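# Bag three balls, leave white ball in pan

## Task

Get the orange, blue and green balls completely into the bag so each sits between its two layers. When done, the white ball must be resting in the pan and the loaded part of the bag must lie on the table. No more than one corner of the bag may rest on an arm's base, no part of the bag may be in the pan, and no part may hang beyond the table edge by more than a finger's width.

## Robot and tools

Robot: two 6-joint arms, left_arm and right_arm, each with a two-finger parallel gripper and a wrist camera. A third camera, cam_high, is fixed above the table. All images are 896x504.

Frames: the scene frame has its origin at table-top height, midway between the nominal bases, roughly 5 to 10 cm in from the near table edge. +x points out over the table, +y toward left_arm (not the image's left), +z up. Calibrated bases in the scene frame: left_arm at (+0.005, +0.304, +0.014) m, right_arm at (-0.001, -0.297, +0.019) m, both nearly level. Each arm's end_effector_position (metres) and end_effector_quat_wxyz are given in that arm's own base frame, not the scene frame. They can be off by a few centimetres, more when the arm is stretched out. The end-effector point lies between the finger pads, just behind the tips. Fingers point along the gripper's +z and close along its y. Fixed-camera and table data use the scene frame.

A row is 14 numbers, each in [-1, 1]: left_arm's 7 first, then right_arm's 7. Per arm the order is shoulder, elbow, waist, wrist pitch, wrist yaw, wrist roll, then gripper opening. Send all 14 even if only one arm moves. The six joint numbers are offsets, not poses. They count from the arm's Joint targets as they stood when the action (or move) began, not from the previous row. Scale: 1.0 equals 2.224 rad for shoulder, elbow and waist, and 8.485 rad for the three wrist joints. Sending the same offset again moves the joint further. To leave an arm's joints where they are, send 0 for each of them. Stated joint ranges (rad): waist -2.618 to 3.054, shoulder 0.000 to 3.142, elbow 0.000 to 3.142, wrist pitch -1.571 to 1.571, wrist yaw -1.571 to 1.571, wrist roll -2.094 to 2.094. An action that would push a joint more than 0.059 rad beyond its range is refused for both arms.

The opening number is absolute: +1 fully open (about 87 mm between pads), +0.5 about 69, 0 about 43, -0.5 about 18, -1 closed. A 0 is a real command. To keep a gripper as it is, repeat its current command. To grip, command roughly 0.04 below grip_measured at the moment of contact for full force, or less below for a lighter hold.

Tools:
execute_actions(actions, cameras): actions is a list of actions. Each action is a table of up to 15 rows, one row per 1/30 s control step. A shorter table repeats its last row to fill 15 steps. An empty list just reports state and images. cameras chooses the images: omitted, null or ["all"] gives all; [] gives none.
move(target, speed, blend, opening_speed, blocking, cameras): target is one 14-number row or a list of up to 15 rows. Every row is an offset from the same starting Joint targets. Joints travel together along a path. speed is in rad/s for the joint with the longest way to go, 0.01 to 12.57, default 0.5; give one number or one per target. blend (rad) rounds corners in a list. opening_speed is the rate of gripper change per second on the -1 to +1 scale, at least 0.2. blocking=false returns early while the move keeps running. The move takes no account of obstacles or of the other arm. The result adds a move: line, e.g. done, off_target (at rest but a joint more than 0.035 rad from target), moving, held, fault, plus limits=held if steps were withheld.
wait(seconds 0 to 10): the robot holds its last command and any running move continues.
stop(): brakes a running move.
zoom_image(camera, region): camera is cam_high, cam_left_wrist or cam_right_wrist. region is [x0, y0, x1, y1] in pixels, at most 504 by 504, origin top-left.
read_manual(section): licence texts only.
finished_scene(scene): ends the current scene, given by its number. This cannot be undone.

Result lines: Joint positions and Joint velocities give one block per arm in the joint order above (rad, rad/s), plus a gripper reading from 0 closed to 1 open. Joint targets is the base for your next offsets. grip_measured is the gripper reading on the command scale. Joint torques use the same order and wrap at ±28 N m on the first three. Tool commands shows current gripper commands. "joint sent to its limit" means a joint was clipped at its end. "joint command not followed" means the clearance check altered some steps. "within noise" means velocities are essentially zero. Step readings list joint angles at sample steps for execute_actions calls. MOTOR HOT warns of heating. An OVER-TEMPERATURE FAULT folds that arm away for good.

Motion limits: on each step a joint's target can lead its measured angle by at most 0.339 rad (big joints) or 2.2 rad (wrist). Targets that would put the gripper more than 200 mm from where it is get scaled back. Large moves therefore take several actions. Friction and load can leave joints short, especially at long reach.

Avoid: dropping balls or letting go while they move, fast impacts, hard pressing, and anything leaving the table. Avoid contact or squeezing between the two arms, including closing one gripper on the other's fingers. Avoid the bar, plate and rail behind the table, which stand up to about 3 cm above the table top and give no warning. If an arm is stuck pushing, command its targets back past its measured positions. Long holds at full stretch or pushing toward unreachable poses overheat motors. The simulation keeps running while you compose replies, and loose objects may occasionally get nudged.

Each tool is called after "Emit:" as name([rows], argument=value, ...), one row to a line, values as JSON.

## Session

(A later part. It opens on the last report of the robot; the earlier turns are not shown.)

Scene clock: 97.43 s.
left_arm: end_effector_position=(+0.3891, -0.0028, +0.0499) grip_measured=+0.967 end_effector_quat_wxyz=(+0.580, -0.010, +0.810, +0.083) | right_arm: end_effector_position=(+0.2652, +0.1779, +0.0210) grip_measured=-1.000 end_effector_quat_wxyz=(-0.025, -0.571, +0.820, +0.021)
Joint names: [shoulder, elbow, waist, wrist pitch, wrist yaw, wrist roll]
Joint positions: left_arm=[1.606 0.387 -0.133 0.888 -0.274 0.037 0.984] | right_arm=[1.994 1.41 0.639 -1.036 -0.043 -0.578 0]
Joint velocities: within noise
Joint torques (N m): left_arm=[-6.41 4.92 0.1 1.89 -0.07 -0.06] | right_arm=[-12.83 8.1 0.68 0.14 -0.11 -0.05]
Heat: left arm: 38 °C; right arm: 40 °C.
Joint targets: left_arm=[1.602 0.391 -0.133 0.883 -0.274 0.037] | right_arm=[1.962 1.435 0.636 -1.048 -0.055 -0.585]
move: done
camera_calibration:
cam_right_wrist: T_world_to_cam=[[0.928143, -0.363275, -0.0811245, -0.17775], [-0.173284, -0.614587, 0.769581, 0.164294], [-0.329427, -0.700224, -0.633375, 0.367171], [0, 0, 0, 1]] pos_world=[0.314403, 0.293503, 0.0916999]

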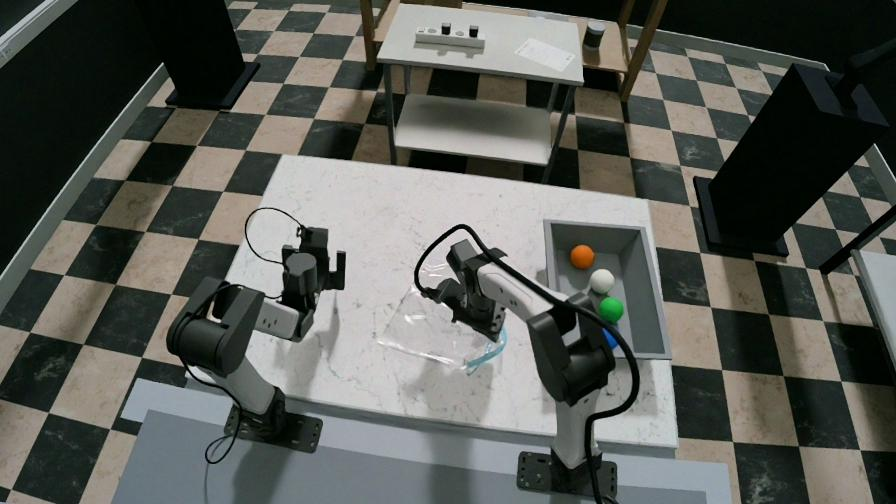

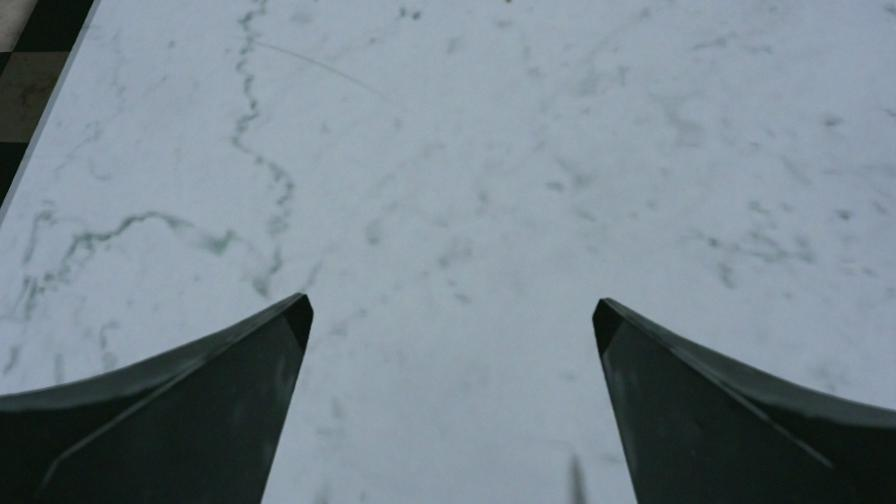

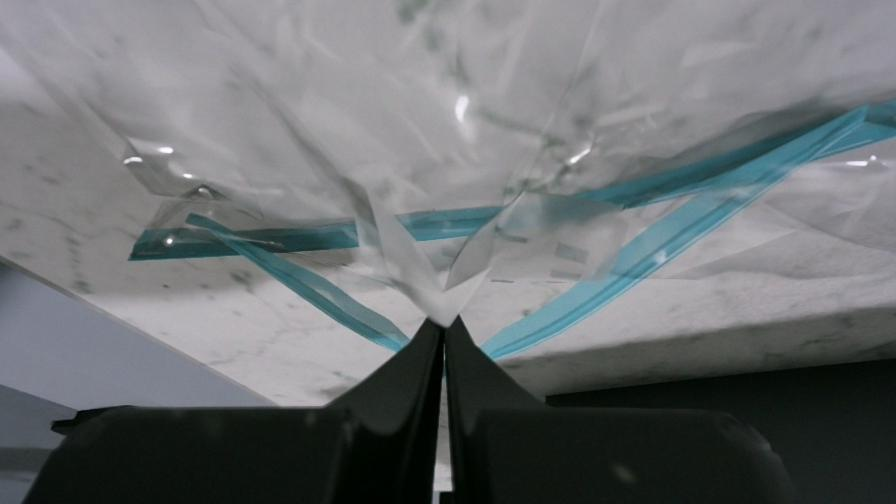

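Emit:
move([
  [0,0,0,0,0,0,1,0.035,-0.07,0,0.028,0,0,-1],
  [0,0,0,0,0,0,1,0.035,-0.07,0,0.028,0,0,-0.3],
  [0,0,0,0,0,0,1,-0.08,0.05,0,-0.02,0,0,-0.3],
  [0,0,0,0,0,0,1,-0.25,-0.2,-0.25,0.08,0,0,-0.3],
], speed=[0.3,0.3,0.4,0.8])

Scene clock: 110.63 s.
left_arm: end_effector_position=(+0.3891, -0.0028, +0.0499) grip_measured=+0.967 end_effector_quat_wxyz=(+0.580, -0.010, +0.810, +0.083) | right_arm: end_effector_position=(+0.3780, +0.0180, +0.1247) grip_measured=-0.300 end_effector_quat_wxyz=(+0.367, -0.310, +0.874, -0.069)
Joint names: [shoulder, elbow, waist, wrist pitch, wrist yaw, wrist roll]
Joint positions: left_arm=[1.606 0.387 -0.133 0.888 -0.274 0.037 0.984] | right_arm=[1.426 1.006 0.085 -0.386 -0.049 -0.578 0.35]
Joint velocities: within noise
Joint torques (N m): left_arm=[-6.38 4.9 0.08 1.88 -0.06 -0.07] | right_arm=[-7.66 6.2 0.5 2.14 -0.04 -0.02]
Heat: left arm: 38 °C; right arm: 42 °C.
Joint targets: left_arm=[1.602 0.391 -0.133 0.883 -0.274 0.037] | right_arm=[1.406 0.990 0.080 -0.369 -0.055 -0.585]
move: done; target 2's new numbers were sent with right_arm's wrist pitch 0.057 rad from that target
camera_calibration:
cam_right_wrist: T_world_to_cam=[[0.496061, -0.805491, 0.324203, -0.211441], [-0.867967, -0.470165, 0.159933, 0.341792], [0.0236041, -0.360734, -0.93237, 0.255785], [0, 0, 0, 1]] pos_world=[0.395515, 0.0826551, 0.252372]

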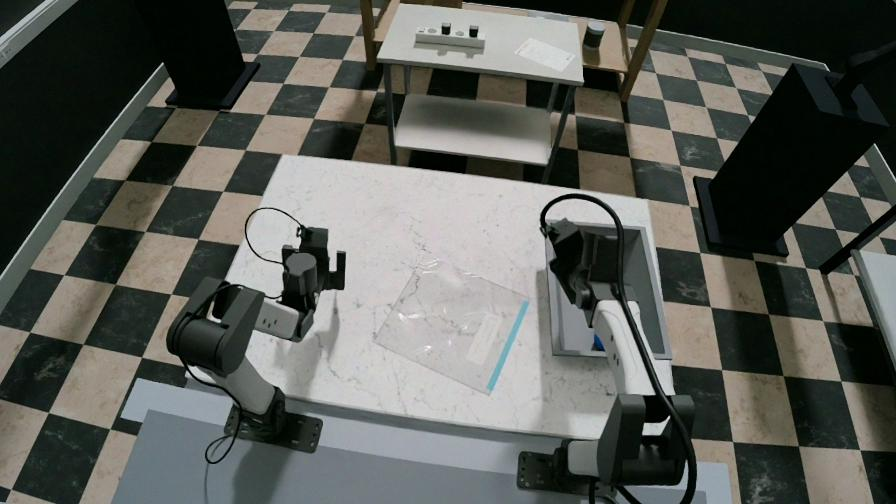

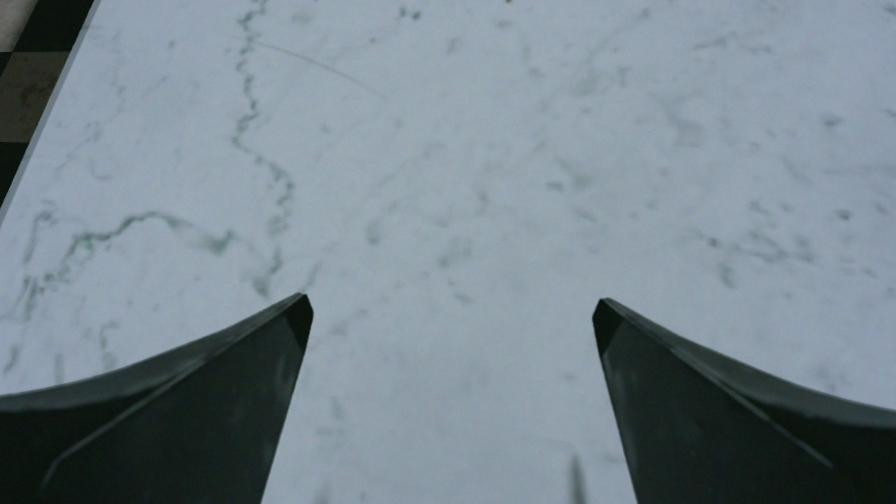

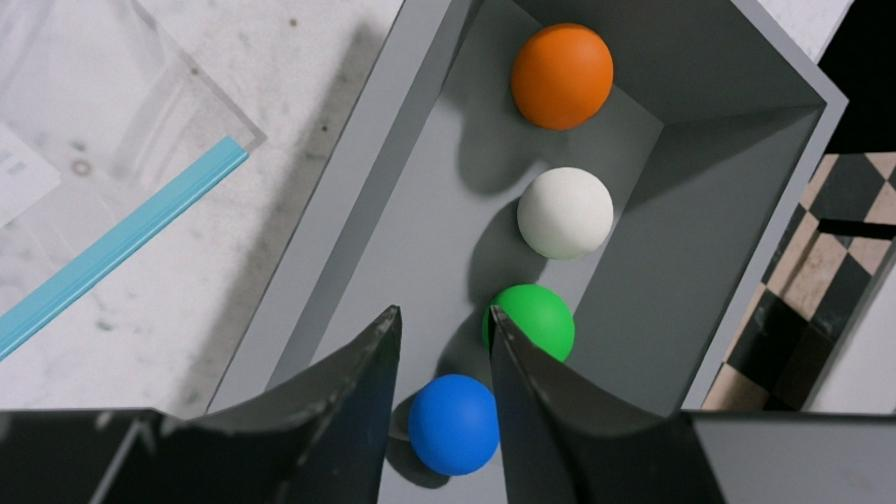

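Emit:
move([
  [-0.0908,0.3638,-0.1888,-0.2101,0.0323,-0.0044,0.4,0,0,0,0,0,0,-0.3],
  [0.3135,0.7482,-0.1888,-0.2604,0.0323,-0.0044,0.4,0,0,0,0,0,0,-0.3],
  [0.328,0.6653,-0.1888,-0.2349,0.0323,-0.0044,0.4,0,0,0,0,0,0,-0.3],
], speed=[1.2,1.0,0.3])

Scene clock: 124.73 s.
left_arm: end_effector_position=(+0.3502, -0.2110, +0.0109) grip_measured=+0.400 end_effector_quat_wxyz=(+0.011, +0.276, +0.961, +0.004) | right_arm: end_effector_position=(+0.3783, +0.0180, +0.1250) grip_measured=-0.300 end_effector_quat_wxyz=(+0.368, -0.310, +0.874, -0.069)
Joint names: [shoulder, elbow, waist, wrist pitch, wrist yaw, wrist roll]
Joint positions: left_arm=[2.311 1.882 -0.549 -1.123 -0.014 0.011 0.7] | right_arm=[1.426 1.006 0.085 -0.385 -0.049 -0.578 0.35]
Joint velocities: within noise
Joint torques (N m): left_arm=[-11.59 4.53 -0.27 0.46 0.17 -0.18] | right_arm=[-7.66 6.2 0.5 2.11 -0.04 -0.02]
Heat: left arm: 39 °C; right arm: 41 °C.
Joint targets: left_arm=[2.331 1.870 -0.553 -1.110 0.000 0.000] | right_arm=[1.406 0.990 0.080 -0.370 -0.055 -0.585]
move: done
camera_calibration:
cam_left_wrist: T_world_to_cam=[[-0.532945, -0.845572, -0.0312644, 0.0105446], [-0.569223, 0.33094, 0.752638, 0.28115], [-0.626063, 0.418911, -0.657692, 0.45957], [0, 0, 0, 1]] pos_world=[0.453376, -0.276647, 0.0909811]
cam_right_wrist: T_world_to_cam=[[0.495593, -0.805515, 0.32486, -0.211617], [-0.868195, -0.470202, 0.15858, 0.342353], [0.0250111, -0.360633, -0.932373, 0.255497], [0, 0, 0, 1]] pos_world=[0.395714, 0.0826551, 0.252673]

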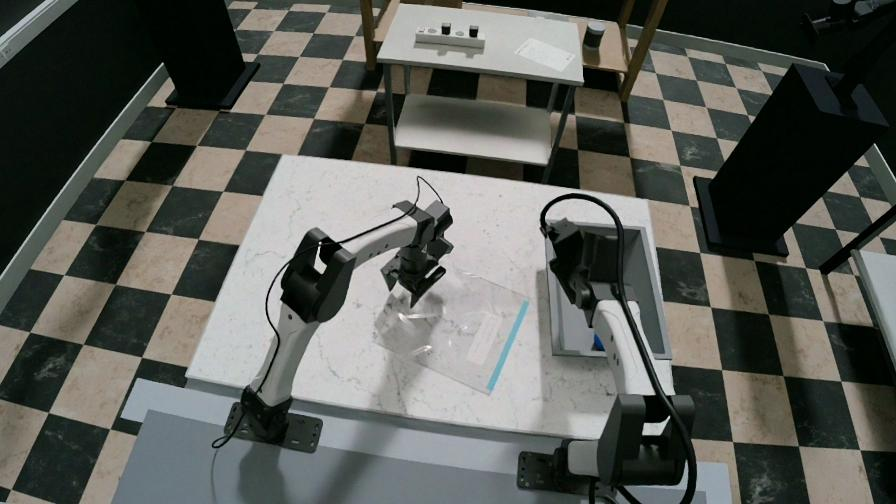

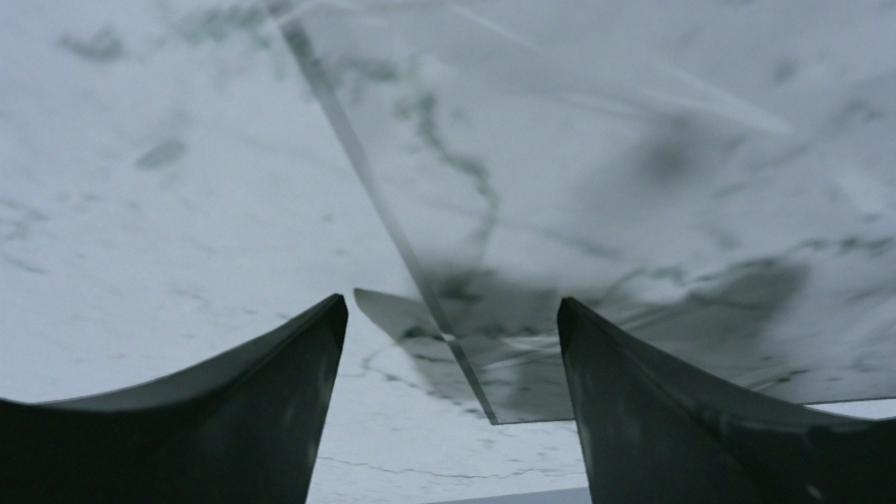

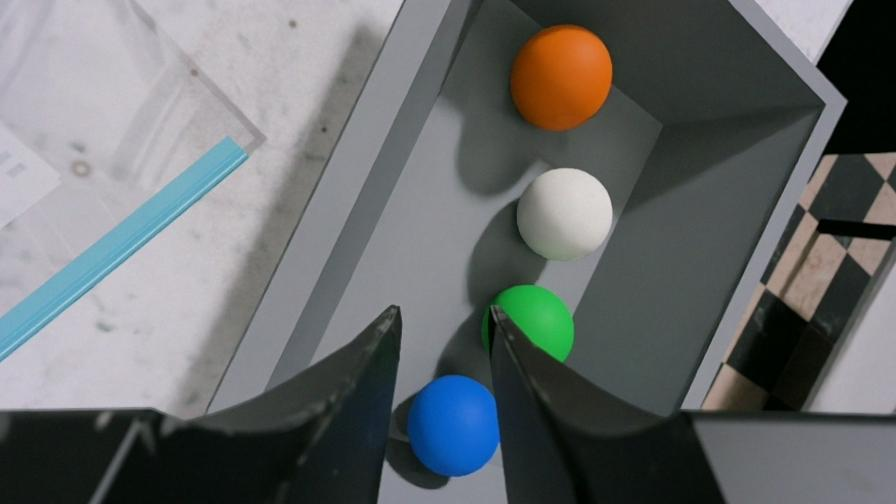

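Emit:
move([
  [0,0,-0.034,0,0,0,0.4,0,0,0,0,0,0,-0.3],
  [0.0049,-0.0276,-0.034,0.0085,0,0,0.4,0,0,0,0,0,0,-0.3],
], speed=0.3, cameras=["cam_left_wrist"])

Emit:
move(target=[0.0005,-0.0025,0,0.0008,0,0,-1,0,0,0,0,0,0,-0.3], opening_speed=0.5, cameras=["cam_left_wrist"])

Scene clock: 132.90 s.
left_arm: end_effector_position=(+0.3297, -0.2401, +0.0049) grip_measured=+0.400 end_effector_quat_wxyz=(+0.013, +0.317, +0.948, +0.001) | right_arm: end_effector_position=(+0.3784, +0.0180, +0.1250) grip_measured=-0.300 end_effector_quat_wxyz=(+0.368, -0.310, +0.874, -0.069)
Joint names: [shoulder, elbow, waist, wrist pitch, wrist yaw, wrist roll]
Joint positions: left_arm=[2.306 1.851 -0.635 -1.091 -0.01 0.01 0.7] | right_arm=[1.426 1.006 0.085 -0.384 -0.049 -0.578 0.35]
Joint velocities: within noise
Joint torques (N m): left_arm=[-10.1 2.06 0.61 0.88 0.12 -0.17] | right_arm=[-7.66 6.2 0.5 2.11 -0.04 -0.02]
Heat: left arm: 40 °C; right arm: 40 °C.
Joint targets: left_arm=[2.342 1.809 -0.629 -1.038 0.000 0.000] | right_arm=[1.406 0.990 0.080 -0.369 -0.055 -0.585]
move: off_target (left_arm); left_arm: the wrist pitch is farthest, 0.053 rad from its target
camera_calibration:
cam_left_wrist: T_world_to_cam=[[-0.602626, -0.797552, -0.0274369, 0.0092996], [-0.540193, 0.382378, 0.749652, 0.286304], [-0.587395, 0.466581, -0.661263, 0.453619], [0, 0, 0, 1]] pos_world=[0.426717, -0.31371, 0.0855883]
Images, in order (width x height): cam_left_wrist 896x504.

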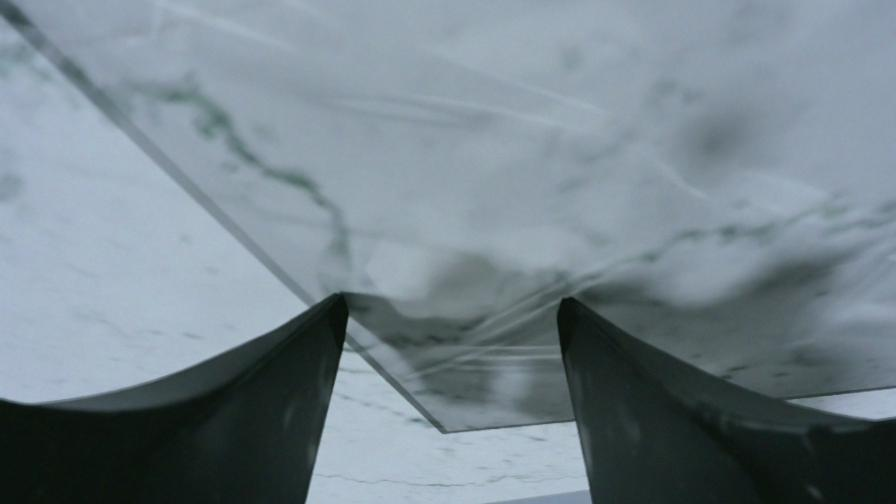

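Scene clock: 135.90 s.
left_arm: end_effector_position=(+0.3284, -0.2392, +0.0048) grip_measured=-1.000 end_effector_quat_wxyz=(+0.011, +0.317, +0.948, +0.001) | right_arm: end_effector_position=(+0.3784, +0.0180, +0.1250) grip_measured=-0.300 end_effector_quat_wxyz=(+0.368, -0.310, +0.874, -0.069)
Joint names: [shoulder, elbow, waist, wrist pitch, wrist yaw, wrist roll]
Joint positions: left_arm=[2.303 1.845 -0.635 -1.091 -0.009 0.01 0] | right_arm=[1.426 1.006 0.085 -0.384 -0.049 -0.578 0.35]
Joint velocities: within noise
Joint torques (N m): left_arm=[-9.69 1.96 0.61 0.96 0.12 -0.17] | right_arm=[-7.66 6.2 0.5 2.11 -0.04 -0.02]
Heat: left arm: 40 °C; right arm: 40 °C.
Joint targets: left_arm=[2.343 1.804 -0.629 -1.031 0.000 0.000] | right_arm=[1.406 0.990 0.080 -0.370 -0.055 -0.585]
move: off_target (left_arm); left_arm: the wrist pitch is farthest, 0.060 rad from its target
camera_calibration:
cam_left_wrist: T_world_to_cam=[[-0.602654, -0.797544, -0.0270611, 0.009225], [-0.538201, 0.381179, 0.751693, 0.284486], [-0.589193, 0.467575, -0.658958, 0.453258], [0, 0, 0, 1]] pos_world=[0.425726, -0.313015, 0.0850815]
Images, in order (width x height): cam_left_wrist 896x504.

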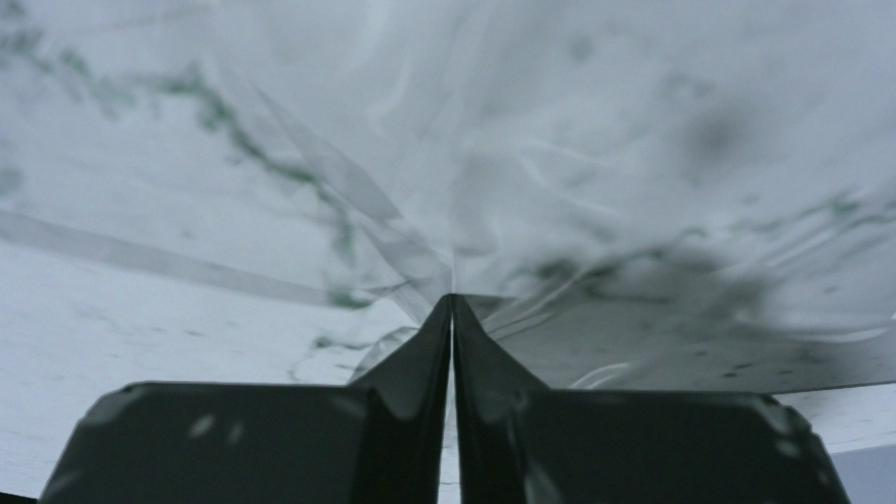

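Emit:
move([
  [-0.0085,0.0782,0,-0.0228,0,0,-1,0,0,0,0,0,0,-0.3],
  [-0.0848,-0.0479,0.137,-0.0098,0,0,-1,0,0,0,0,0,0,-0.3],
], speed=[0.2,0.15])

Scene clock: 142.27 s.
left_arm: end_effector_position=(+0.3472, -0.1405, +0.0187) grip_measured=-1.000 end_effector_quat_wxyz=(-0.022, +0.199, +0.980, +0.009) | right_arm: end_effector_position=(+0.3784, +0.0180, +0.1250) grip_measured=-0.300 end_effector_quat_wxyz=(+0.368, -0.310, +0.874, -0.069)
Joint names: [shoulder, elbow, waist, wrist pitch, wrist yaw, wrist roll]
Joint positions: left_arm=[2.231 1.766 -0.39 -1.153 -0.009 0.01 0] | right_arm=[1.426 1.006 0.085 -0.384 -0.049 -0.578 0.35]
Joint velocities: left_arm=[-0.085 -0.139 0.11 0.051 -0.007 -0.037 0] | right_arm=[within noise]
Joint torques (N m): left_arm=[-16.62 4.25 0.55 0.3 0.12 -0.16] | right_arm=[-7.68 6.2 0.5 2.11 -0.04 -0.02]
Heat: left arm: 41 °C; right arm: 40 °C.
Joint targets: left_arm=[2.184 1.745 -0.376 -1.133 0.000 0.000] | right_arm=[1.406 0.990 0.080 -0.370 -0.055 -0.585]
move: unfinished (the simulator was too slow to fit another step into this call; the move has ended); path passed 1 of 2 targets; left_arm: the shoulder is farthest, 0.076 rad from its target
camera_calibration:
cam_left_wrist: T_world_to_cam=[[-0.393359, -0.919013, -0.0261389, 0.00990486], [-0.566467, 0.219872, 0.794211, 0.232814], [-0.724144, 0.327217, -0.607079, 0.453442], [0, 0, 0, 1]] pos_world=[0.464135, -0.190461, 0.0906308]
cam_right_wrist: T_world_to_cam=[[0.495505, -0.805507, 0.325014, -0.211621], [-0.868236, -0.470218, 0.158304, 0.34244], [0.0253122, -0.360629, -0.932366, 0.255376], [0, 0, 0, 1]] pos_world=[0.395714, 0.0826551, 0.252674]

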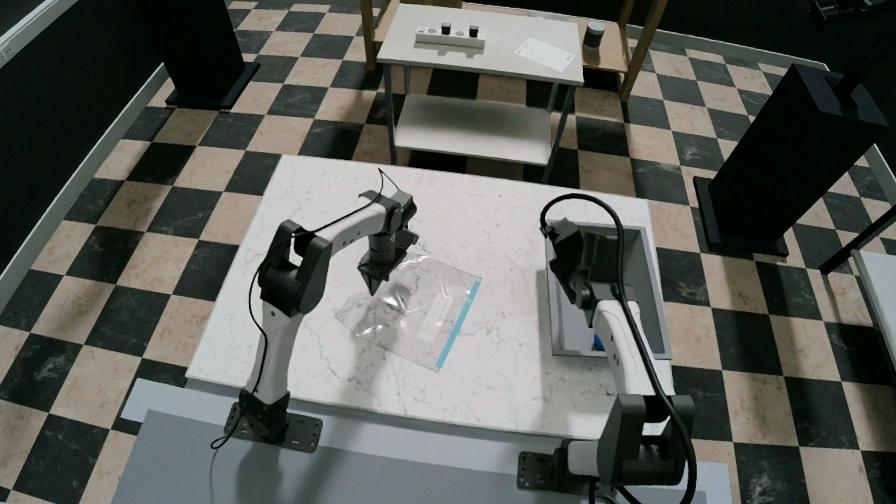

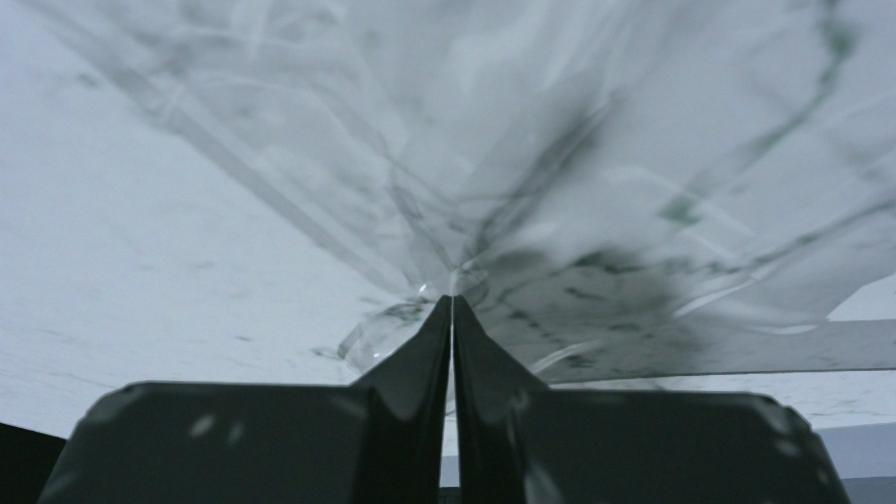

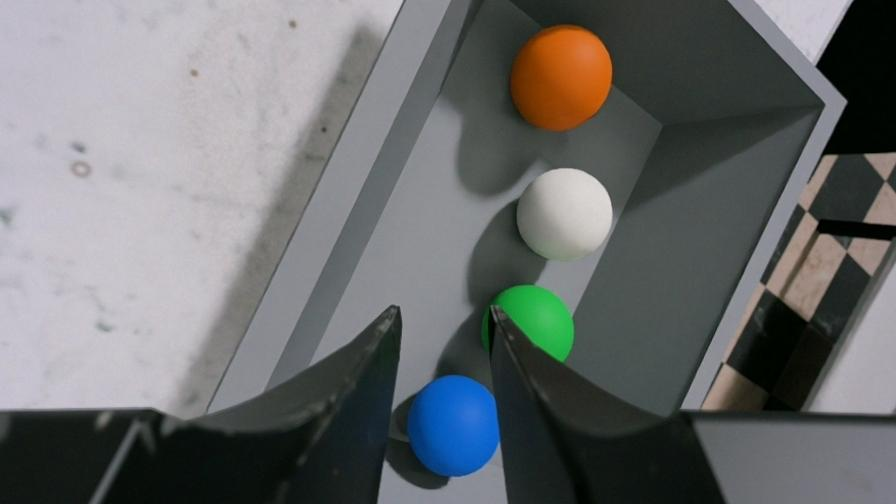

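Emit:
move(target=[-0.0133,-0.0214,0.0369,0.0022,0,0,-1,0,0,0,0,0,0,-0.3], speed=0.15)

Scene clock: 145.97 s.
left_arm: end_effector_position=(+0.3520, -0.1050, +0.0193) grip_measured=-1.000 end_effector_quat_wxyz=(-0.019, +0.152, +0.988, +0.007) | right_arm: end_effector_position=(+0.3784, +0.0180, +0.1250) grip_measured=-0.300 end_effector_quat_wxyz=(+0.368, -0.310, +0.874, -0.069)
Joint names: [shoulder, elbow, waist, wrist pitch, wrist yaw, wrist roll]
Joint positions: left_arm=[2.195 1.711 -0.295 -1.127 -0.009 0.01 0] | right_arm=[1.426 1.006 0.085 -0.384 -0.049 -0.578 0.35]
Joint velocities: within noise
Joint torques (N m): left_arm=[-16.32 4.21 0.24 0.32 0.12 -0.18] | right_arm=[-7.66 6.2 0.49 2.1 -0.04 -0.02]
Heat: left arm: 43 °C; right arm: 40 °C.
Joint targets: left_arm=[2.154 1.698 -0.294 -1.114 0.000 0.000] | right_arm=[1.406 0.990 0.080 -0.370 -0.055 -0.585]
move: off_target (left_arm); left_arm: the shoulder is farthest, 0.040 rad from its target
camera_calibration:
cam_left_wrist: T_world_to_cam=[[-0.304623, -0.952111, -0.0262709, 0.00976941], [-0.589348, 0.166748, 0.790484, 0.229854], [-0.748247, 0.256282, -0.61192, 0.446765], [0, 0, 0, 1]] pos_world=[0.47273, -0.143524, 0.0919452]
cam_right_wrist: T_world_to_cam=[[0.495505, -0.805507, 0.325014, -0.211621], [-0.868236, -0.470218, 0.158304, 0.34244], [0.0253122, -0.360629, -0.932366, 0.255376], [0, 0, 0, 1]] pos_world=[0.395714, 0.0826551, 0.252674]

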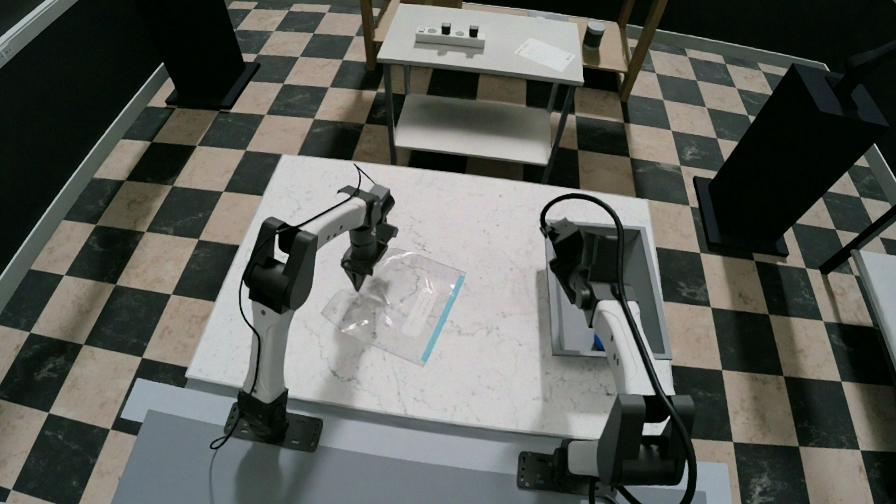

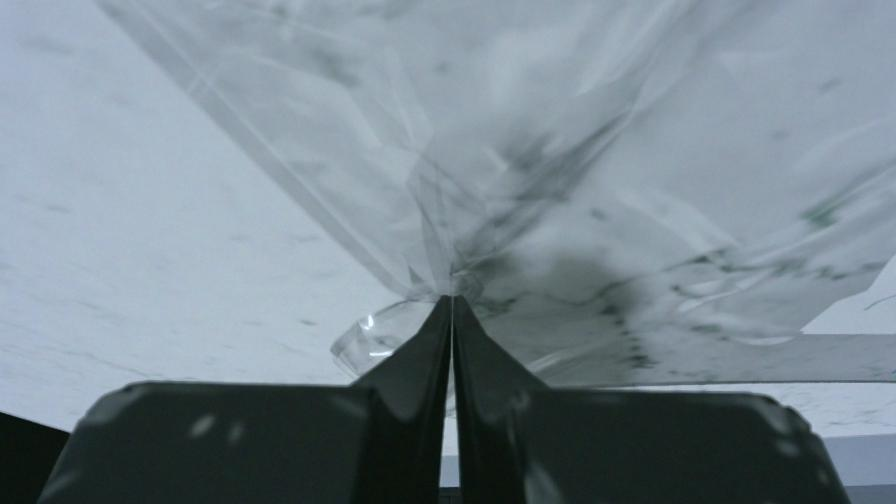

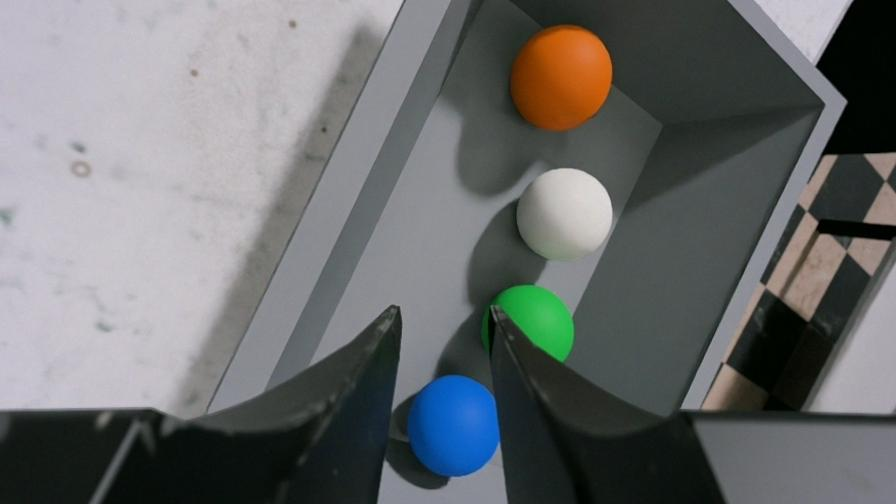

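Emit:
move([
  [0.004,-0.02,0,0.0062,0,0,-1,0,0,0,0,0,0,-0.3],
  [0.004,-0.02,0,0.0062,0,0,0,0,0,0,0,0,0,-0.3],
  [-0.022,0.112,0,-0.035,0,0,0.4,0,0,0,0,0,0,-0.3],
  [-0.0045,0.0464,-0.1533,-0.0134,0.0012,-0.2302,0.4,0,0,0,0,0,0,-0.3],
], speed=[0.2,0.2,0.4,0.8])

Scene clock: 160.43 s.
left_arm: end_effector_position=(+0.3257, -0.2341, +0.0767) grip_measured=+0.400 end_effector_quat_wxyz=(+0.000, -0.370, +0.929, +0.006) | right_arm: end_effector_position=(+0.3784, +0.0180, +0.1250) grip_measured=-0.300 end_effector_quat_wxyz=(+0.368, -0.310, +0.874, -0.069)
Joint names: [shoulder, elbow, waist, wrist pitch, wrist yaw, wrist roll]
Joint positions: left_arm=[2.137 1.858 -0.527 -1.302 -0.007 -1.285 0.7] | right_arm=[1.426 1.006 0.085 -0.384 -0.049 -0.578 0.35]
Joint velocities: left_arm=[-0.017 -0.081 -0.12 0.066 0.037 -0.799 -0.004] | right_arm=[within noise]
Joint torques (N m): left_arm=[-12.48 4.41 -0.53 0.31 0.08 -0.23] | right_arm=[-7.66 6.2 0.49 2.11 -0.04 -0.02]
Heat: left arm: 51 °C; right arm: 40 °C.
Joint targets: left_arm=[2.133 1.841 -0.540 -1.279 0.008 -1.412] | right_arm=[1.406 0.990 0.080 -0.370 -0.055 -0.585]
move: unfinished (the simulator was too slow to fit another step into this call; the move has ended); path passed 3 of 4 targets; left_arm: the wrist roll is farthest, 0.668 rad from its target
camera_calibration:
cam_left_wrist: T_world_to_cam=[[0.68556, -0.727409, -0.0297184, -0.389411], [-0.455157, -0.460116, 0.762316, 0.00213843], [-0.568189, -0.509087, -0.646522, 0.26024], [0, 0, 0, 1]] pos_world=[0.415804, -0.149792, 0.155048]
cam_right_wrist: T_world_to_cam=[[0.495505, -0.805507, 0.325014, -0.211621], [-0.868236, -0.470218, 0.158304, 0.34244], [0.0253122, -0.360629, -0.932366, 0.255376], [0, 0, 0, 1]] pos_world=[0.395714, 0.0826551, 0.252674]

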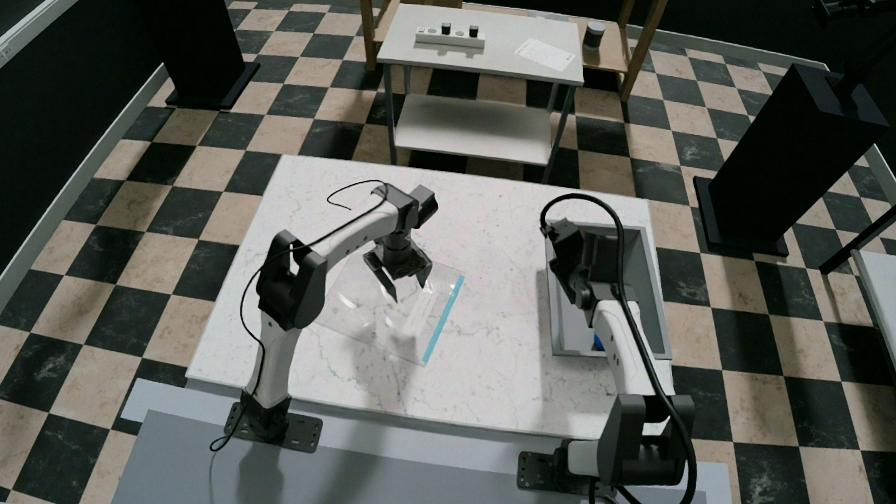

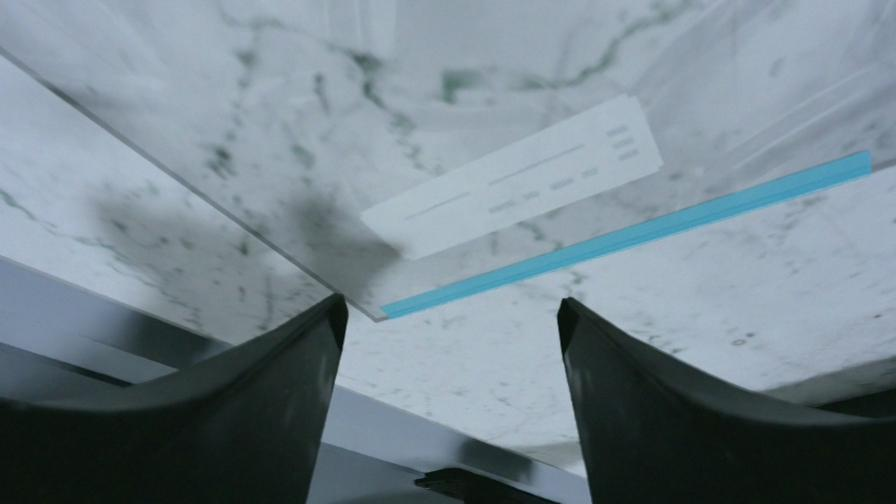

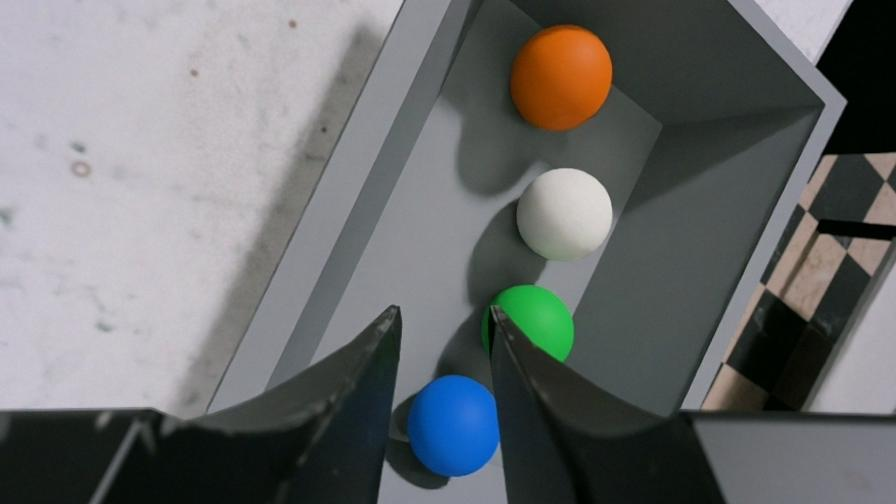

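Emit:
move(target=[0.0049,-0.0179,-0.0427,0.006,0,-0.0638,0.4,0,0,0,0,0,0,-0.3], speed=0.6, cameras=["cam_left_wrist"])

Scene clock: 164.07 s.
left_arm: end_effector_position=(+0.3247, -0.2844, +0.0659) grip_measured=+0.400 end_effector_quat_wxyz=(+0.004, -0.609, +0.793, -0.003) | right_arm: end_effector_position=(+0.3784, +0.0180, +0.1250) grip_measured=-0.300 end_effector_quat_wxyz=(+0.368, -0.310, +0.874, -0.069)
Joint names: [shoulder, elbow, waist, wrist pitch, wrist yaw, wrist roll]
Joint positions: left_arm=[2.137 1.814 -0.632 -1.24 -0.006 -1.94 0.7] | right_arm=[1.426 1.006 0.085 -0.384 -0.049 -0.578 0.35]
Joint velocities: within noise
Joint torques (N m): left_arm=[-11.41 4.4 -0.27 0.27 0.08 -0.24] | right_arm=[-7.68 6.2 0.5 2.1 -0.04 -0.02]
Heat: left arm: 51 °C; right arm: 40 °C.
Joint targets: left_arm=[2.144 1.802 -0.635 -1.228 0.007 -1.953] | right_arm=[1.406 0.990 0.080 -0.370 -0.055 -0.585]
move: done
camera_calibration:
cam_left_wrist: T_world_to_cam=[[0.965191, -0.261419, -0.00818993, -0.385241], [-0.162795, -0.624977, 0.76348, -0.155043], [-0.204707, -0.735571, -0.645779, 0.0446163], [0, 0, 0, 1]] pos_world=[0.355724, -0.164789, 0.144029]
Images, in order (width x height): cam_left_wrist 896x504.

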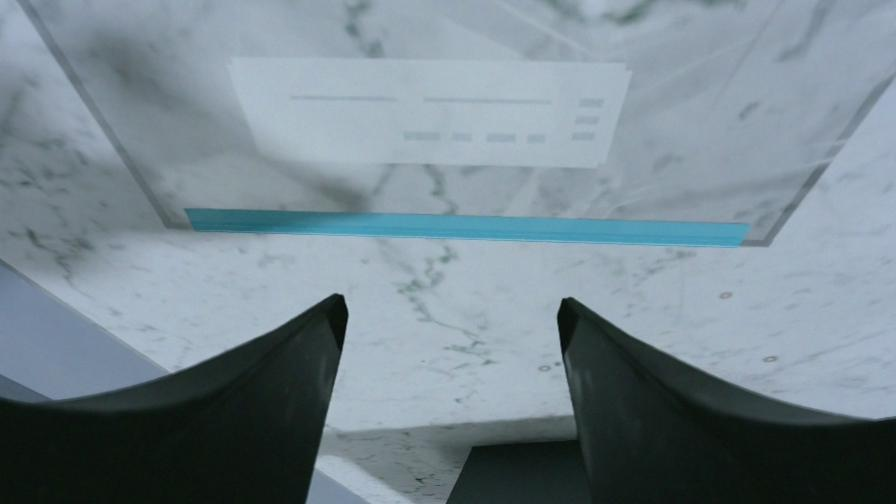

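Emit:
move(target=[0.0441,-0.0795,-0.0112,0.0323,0,-0.0029,0.4,0,0,0,0,0,0,-0.3], speed=0.15, cameras=["cam_left_wrist"])

Emit:
move(target=[0,0,0,0,0,0,-0.5,0,0,0,0,0,0,-0.3], opening_speed=0.4, cameras=["cam_left_wrist"])

Scene clock: 171.23 s.
left_arm: end_effector_position=(+0.3283, -0.3025, +0.0059) grip_measured=+0.400 end_effector_quat_wxyz=(-0.003, -0.609, +0.792, -0.027) | right_arm: end_effector_position=(+0.3784, +0.0180, +0.1250) grip_measured=-0.300 end_effector_quat_wxyz=(+0.368, -0.310, +0.874, -0.069)
Joint names: [shoulder, elbow, waist, wrist pitch, wrist yaw, wrist roll]
Joint positions: left_arm=[2.198 1.661 -0.651 -0.984 0.019 -1.963 0.7] | right_arm=[1.426 1.006 0.085 -0.384 -0.049 -0.578 0.35]
Joint velocities: within noise
Joint torques (N m): left_arm=[-8.18 2.22 -0.88 0.56 -0.21 -0.22] | right_arm=[-7.66 6.2 0.49 2.1 -0.04 -0.02]
Heat: left arm: 51 °C; right arm: 40 °C.
Joint targets: left_arm=[2.242 1.625 -0.660 -0.954 0.007 -1.977] | right_arm=[1.406 0.990 0.080 -0.370 -0.055 -0.585]
move: off_target (left_arm); left_arm: the shoulder is farthest, 0.044 rad from its target
camera_calibration:
cam_left_wrist: T_world_to_cam=[[0.965682, -0.258837, 0.021494, -0.393505], [-0.175614, -0.589728, 0.788277, -0.105241], [-0.19136, -0.765, -0.614945, -0.0201656], [0, 0, 0, 1]] pos_world=[0.35766, -0.179344, 0.079016]
Images, in order (width x height): cam_left_wrist 896x504.

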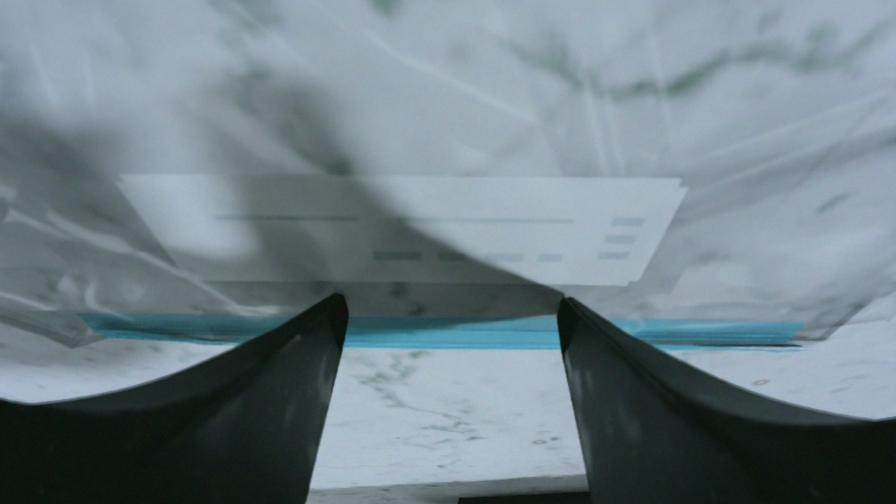

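Scene clock: 173.70 s.
left_arm: end_effector_position=(+0.3274, -0.3085, +0.0061) grip_measured=-0.499 end_effector_quat_wxyz=(-0.009, -0.608, +0.793, -0.036) | right_arm: end_effector_position=(+0.3784, +0.0180, +0.1250) grip_measured=-0.300 end_effector_quat_wxyz=(+0.368, -0.310, +0.874, -0.069)
Joint names: [shoulder, elbow, waist, wrist pitch, wrist yaw, wrist roll]
Joint positions: left_arm=[2.198 1.657 -0.656 -0.966 0.036 -1.964 0.25] | right_arm=[1.426 1.006 0.085 -0.384 -0.049 -0.578 0.35]
Joint velocities: within noise
Joint torques (N m): left_arm=[-8.2 2.54 -0.32 0.39 -0.39 -0.2] | right_arm=[-7.68 6.19 0.5 2.11 -0.04 -0.02]
Heat: left arm: 51 °C; right arm: 40 °C.
Joint targets: left_arm=[2.242 1.624 -0.660 -0.954 0.008 -1.977] | right_arm=[1.406 0.990 0.080 -0.370 -0.055 -0.585]
move: off_target (left_arm); left_arm: the shoulder is farthest, 0.044 rad from its target
camera_calibration:
cam_left_wrist: T_world_to_cam=[[0.964401, -0.262951, 0.0280709, -0.395077], [-0.179039, -0.571125, 0.8011, -0.102439], [-0.194618, -0.777607, -0.597872, -0.027755], [0, 0, 0, 1]] pos_world=[0.35727, -0.183974, 0.0765602]
Images, in order (width x height): cam_left_wrist 896x504.

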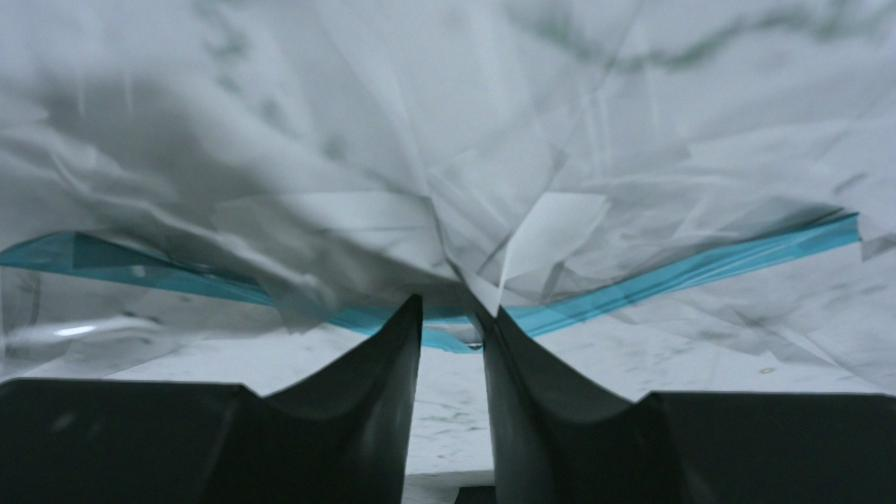

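Emit:
move(target=[0,0,0,0,0,0,-1,0,0,0,0,0,0,-0.3], opening_speed=0.4, cameras=["cam_left_wrist"])

Emit:
move(target=[-0.03,0.065,0,-0.025,0,0,-1,0,0,0,0,0,0,-0.3], speed=0.2)

Emit:
zoom_image(camera="cam_high", region=[320, 230, 490, 380])

Scene clock: 177.27 s.
left_arm: end_effector_position=(+0.3289, -0.3098, +0.0064) grip_measured=-1.000 end_effector_quat_wxyz=(-0.009, -0.608, +0.793, -0.039) | right_arm: end_effector_position=(+0.3784, +0.0180, +0.1250) grip_measured=-0.300 end_effector_quat_wxyz=(+0.368, -0.310, +0.874, -0.069)
Joint names: [shoulder, elbow, waist, wrist pitch, wrist yaw, wrist roll]
Joint positions: left_arm=[2.198 1.657 -0.656 -0.958 0.037 -1.965 0] | right_arm=[1.426 1.006 0.085 -0.384 -0.049 -0.578 0.35]
Joint velocities: within noise
Joint torques (N m): left_arm=[-8.24 2.58 -0.31 0.33 -0.39 -0.2] | right_arm=[-7.66 6.2 0.5 2.11 -0.04 -0.02]
Heat: left arm: 50 °C; right arm: 40 °C.
Joint targets: left_arm=[2.242 1.624 -0.660 -0.954 0.008 -1.977] | right_arm=[1.406 0.990 0.080 -0.370 -0.055 -0.585]
move: off_target (left_arm); left_arm: the shoulder is farthest, 0.044 rad from its target
camera_calibration:
cam_left_wrist: T_world_to_cam=[[0.964507, -0.261747, 0.0348597, -0.396582], [-0.182984, -0.567344, 0.802893, -0.100623], [-0.190377, -0.780775, -0.595103, -0.0306966], [0, 0, 0, 1]] pos_world=[0.35825, -0.184859, 0.0763463]
Images, in order (width x height): cam_left_wrist 896x504.

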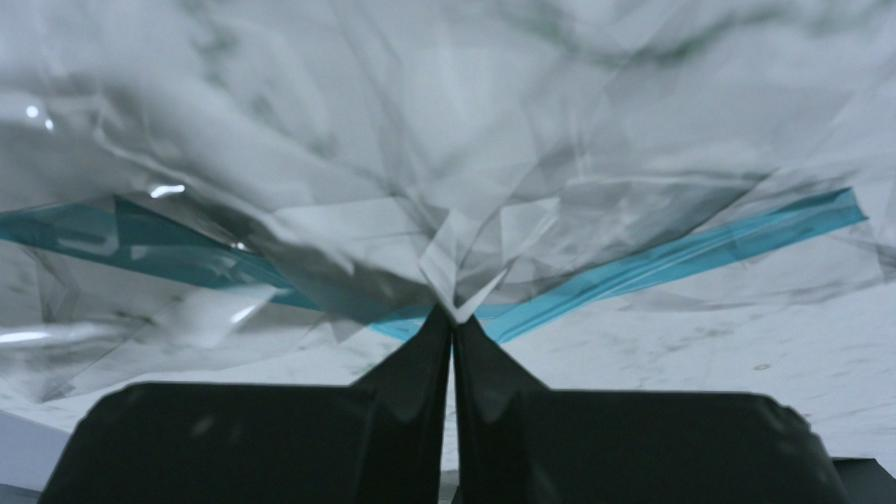

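Scene clock: 178.97 s.
left_arm: end_effector_position=(+0.3161, -0.2964, +0.0260) grip_measured=-1.000 end_effector_quat_wxyz=(-0.013, -0.610, +0.793, +0.010) | right_arm: end_effector_position=(+0.3784, +0.0180, +0.1250) grip_measured=-0.300 end_effector_quat_wxyz=(+0.368, -0.310, +0.874, -0.069)
Joint names: [shoulder, elbow, waist, wrist pitch, wrist yaw, wrist roll]
Joint positions: left_arm=[2.198 1.749 -0.656 -1.148 0.021 -1.967 0] | right_arm=[1.426 1.006 0.085 -0.384 -0.049 -0.578 0.35]
Joint velocities: within noise
Joint torques (N m): left_arm=[-14.52 7.16 -0.34 -0.13 -0.22 -0.18] | right_arm=[-7.66 6.2 0.5 2.11 -0.04 -0.02]
Heat: left arm: 50 °C; right arm: 40 °C.
Joint targets: left_arm=[2.176 1.769 -0.660 -1.166 0.007 -1.977] | right_arm=[1.406 0.990 0.080 -0.370 -0.055 -0.585]
move: done
camera_calibration:
cam_left_wrist: T_world_to_cam=[[0.964616, -0.259014, -0.0492807, -0.378473], [-0.128349, -0.624565, 0.770354, -0.144472], [-0.230311, -0.736771, -0.635709, 0.0157118], [0, 0, 0, 1]] pos_world=[0.350157, -0.176686, 0.102632]
cam_right_wrist: T_world_to_cam=[[0.495505, -0.805507, 0.325014, -0.211621], [-0.868236, -0.470218, 0.158304, 0.34244], [0.0253122, -0.360629, -0.932366, 0.255376], [0, 0, 0, 1]] pos_world=[0.395714, 0.0826551, 0.252674]

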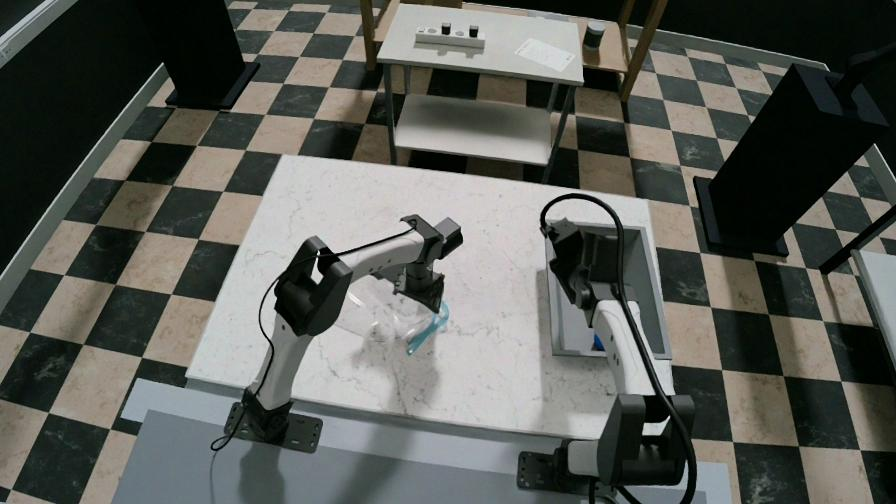

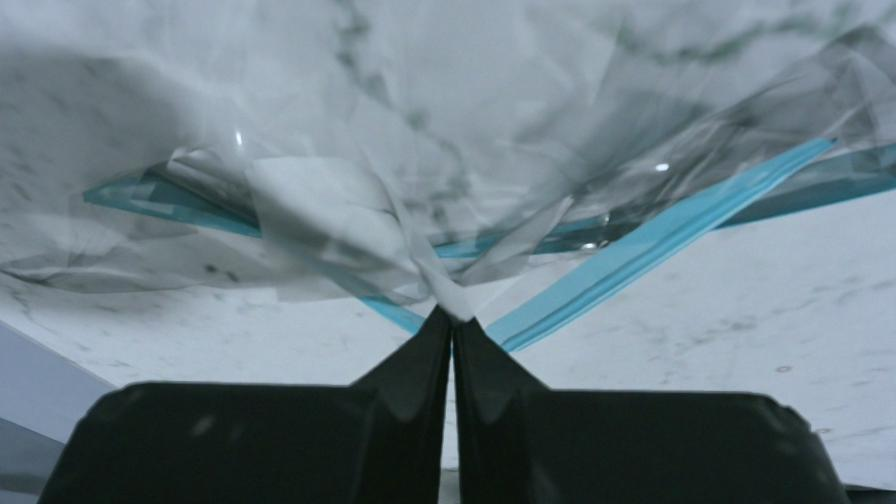

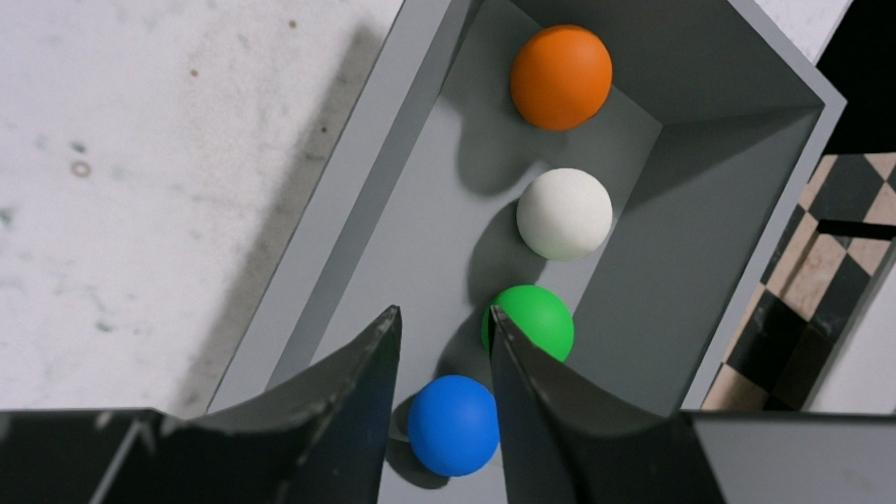

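Scaled by 2.965 from the camera's 896x504 image, which has a finer 1280x720 frame.

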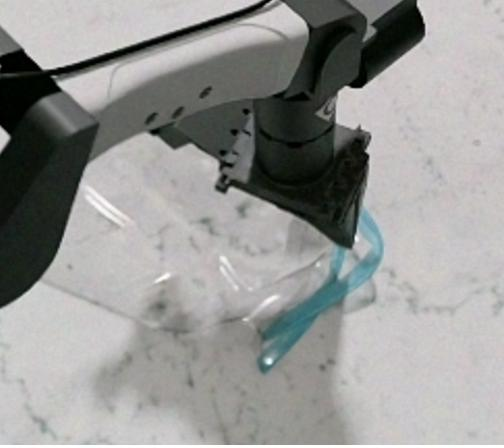

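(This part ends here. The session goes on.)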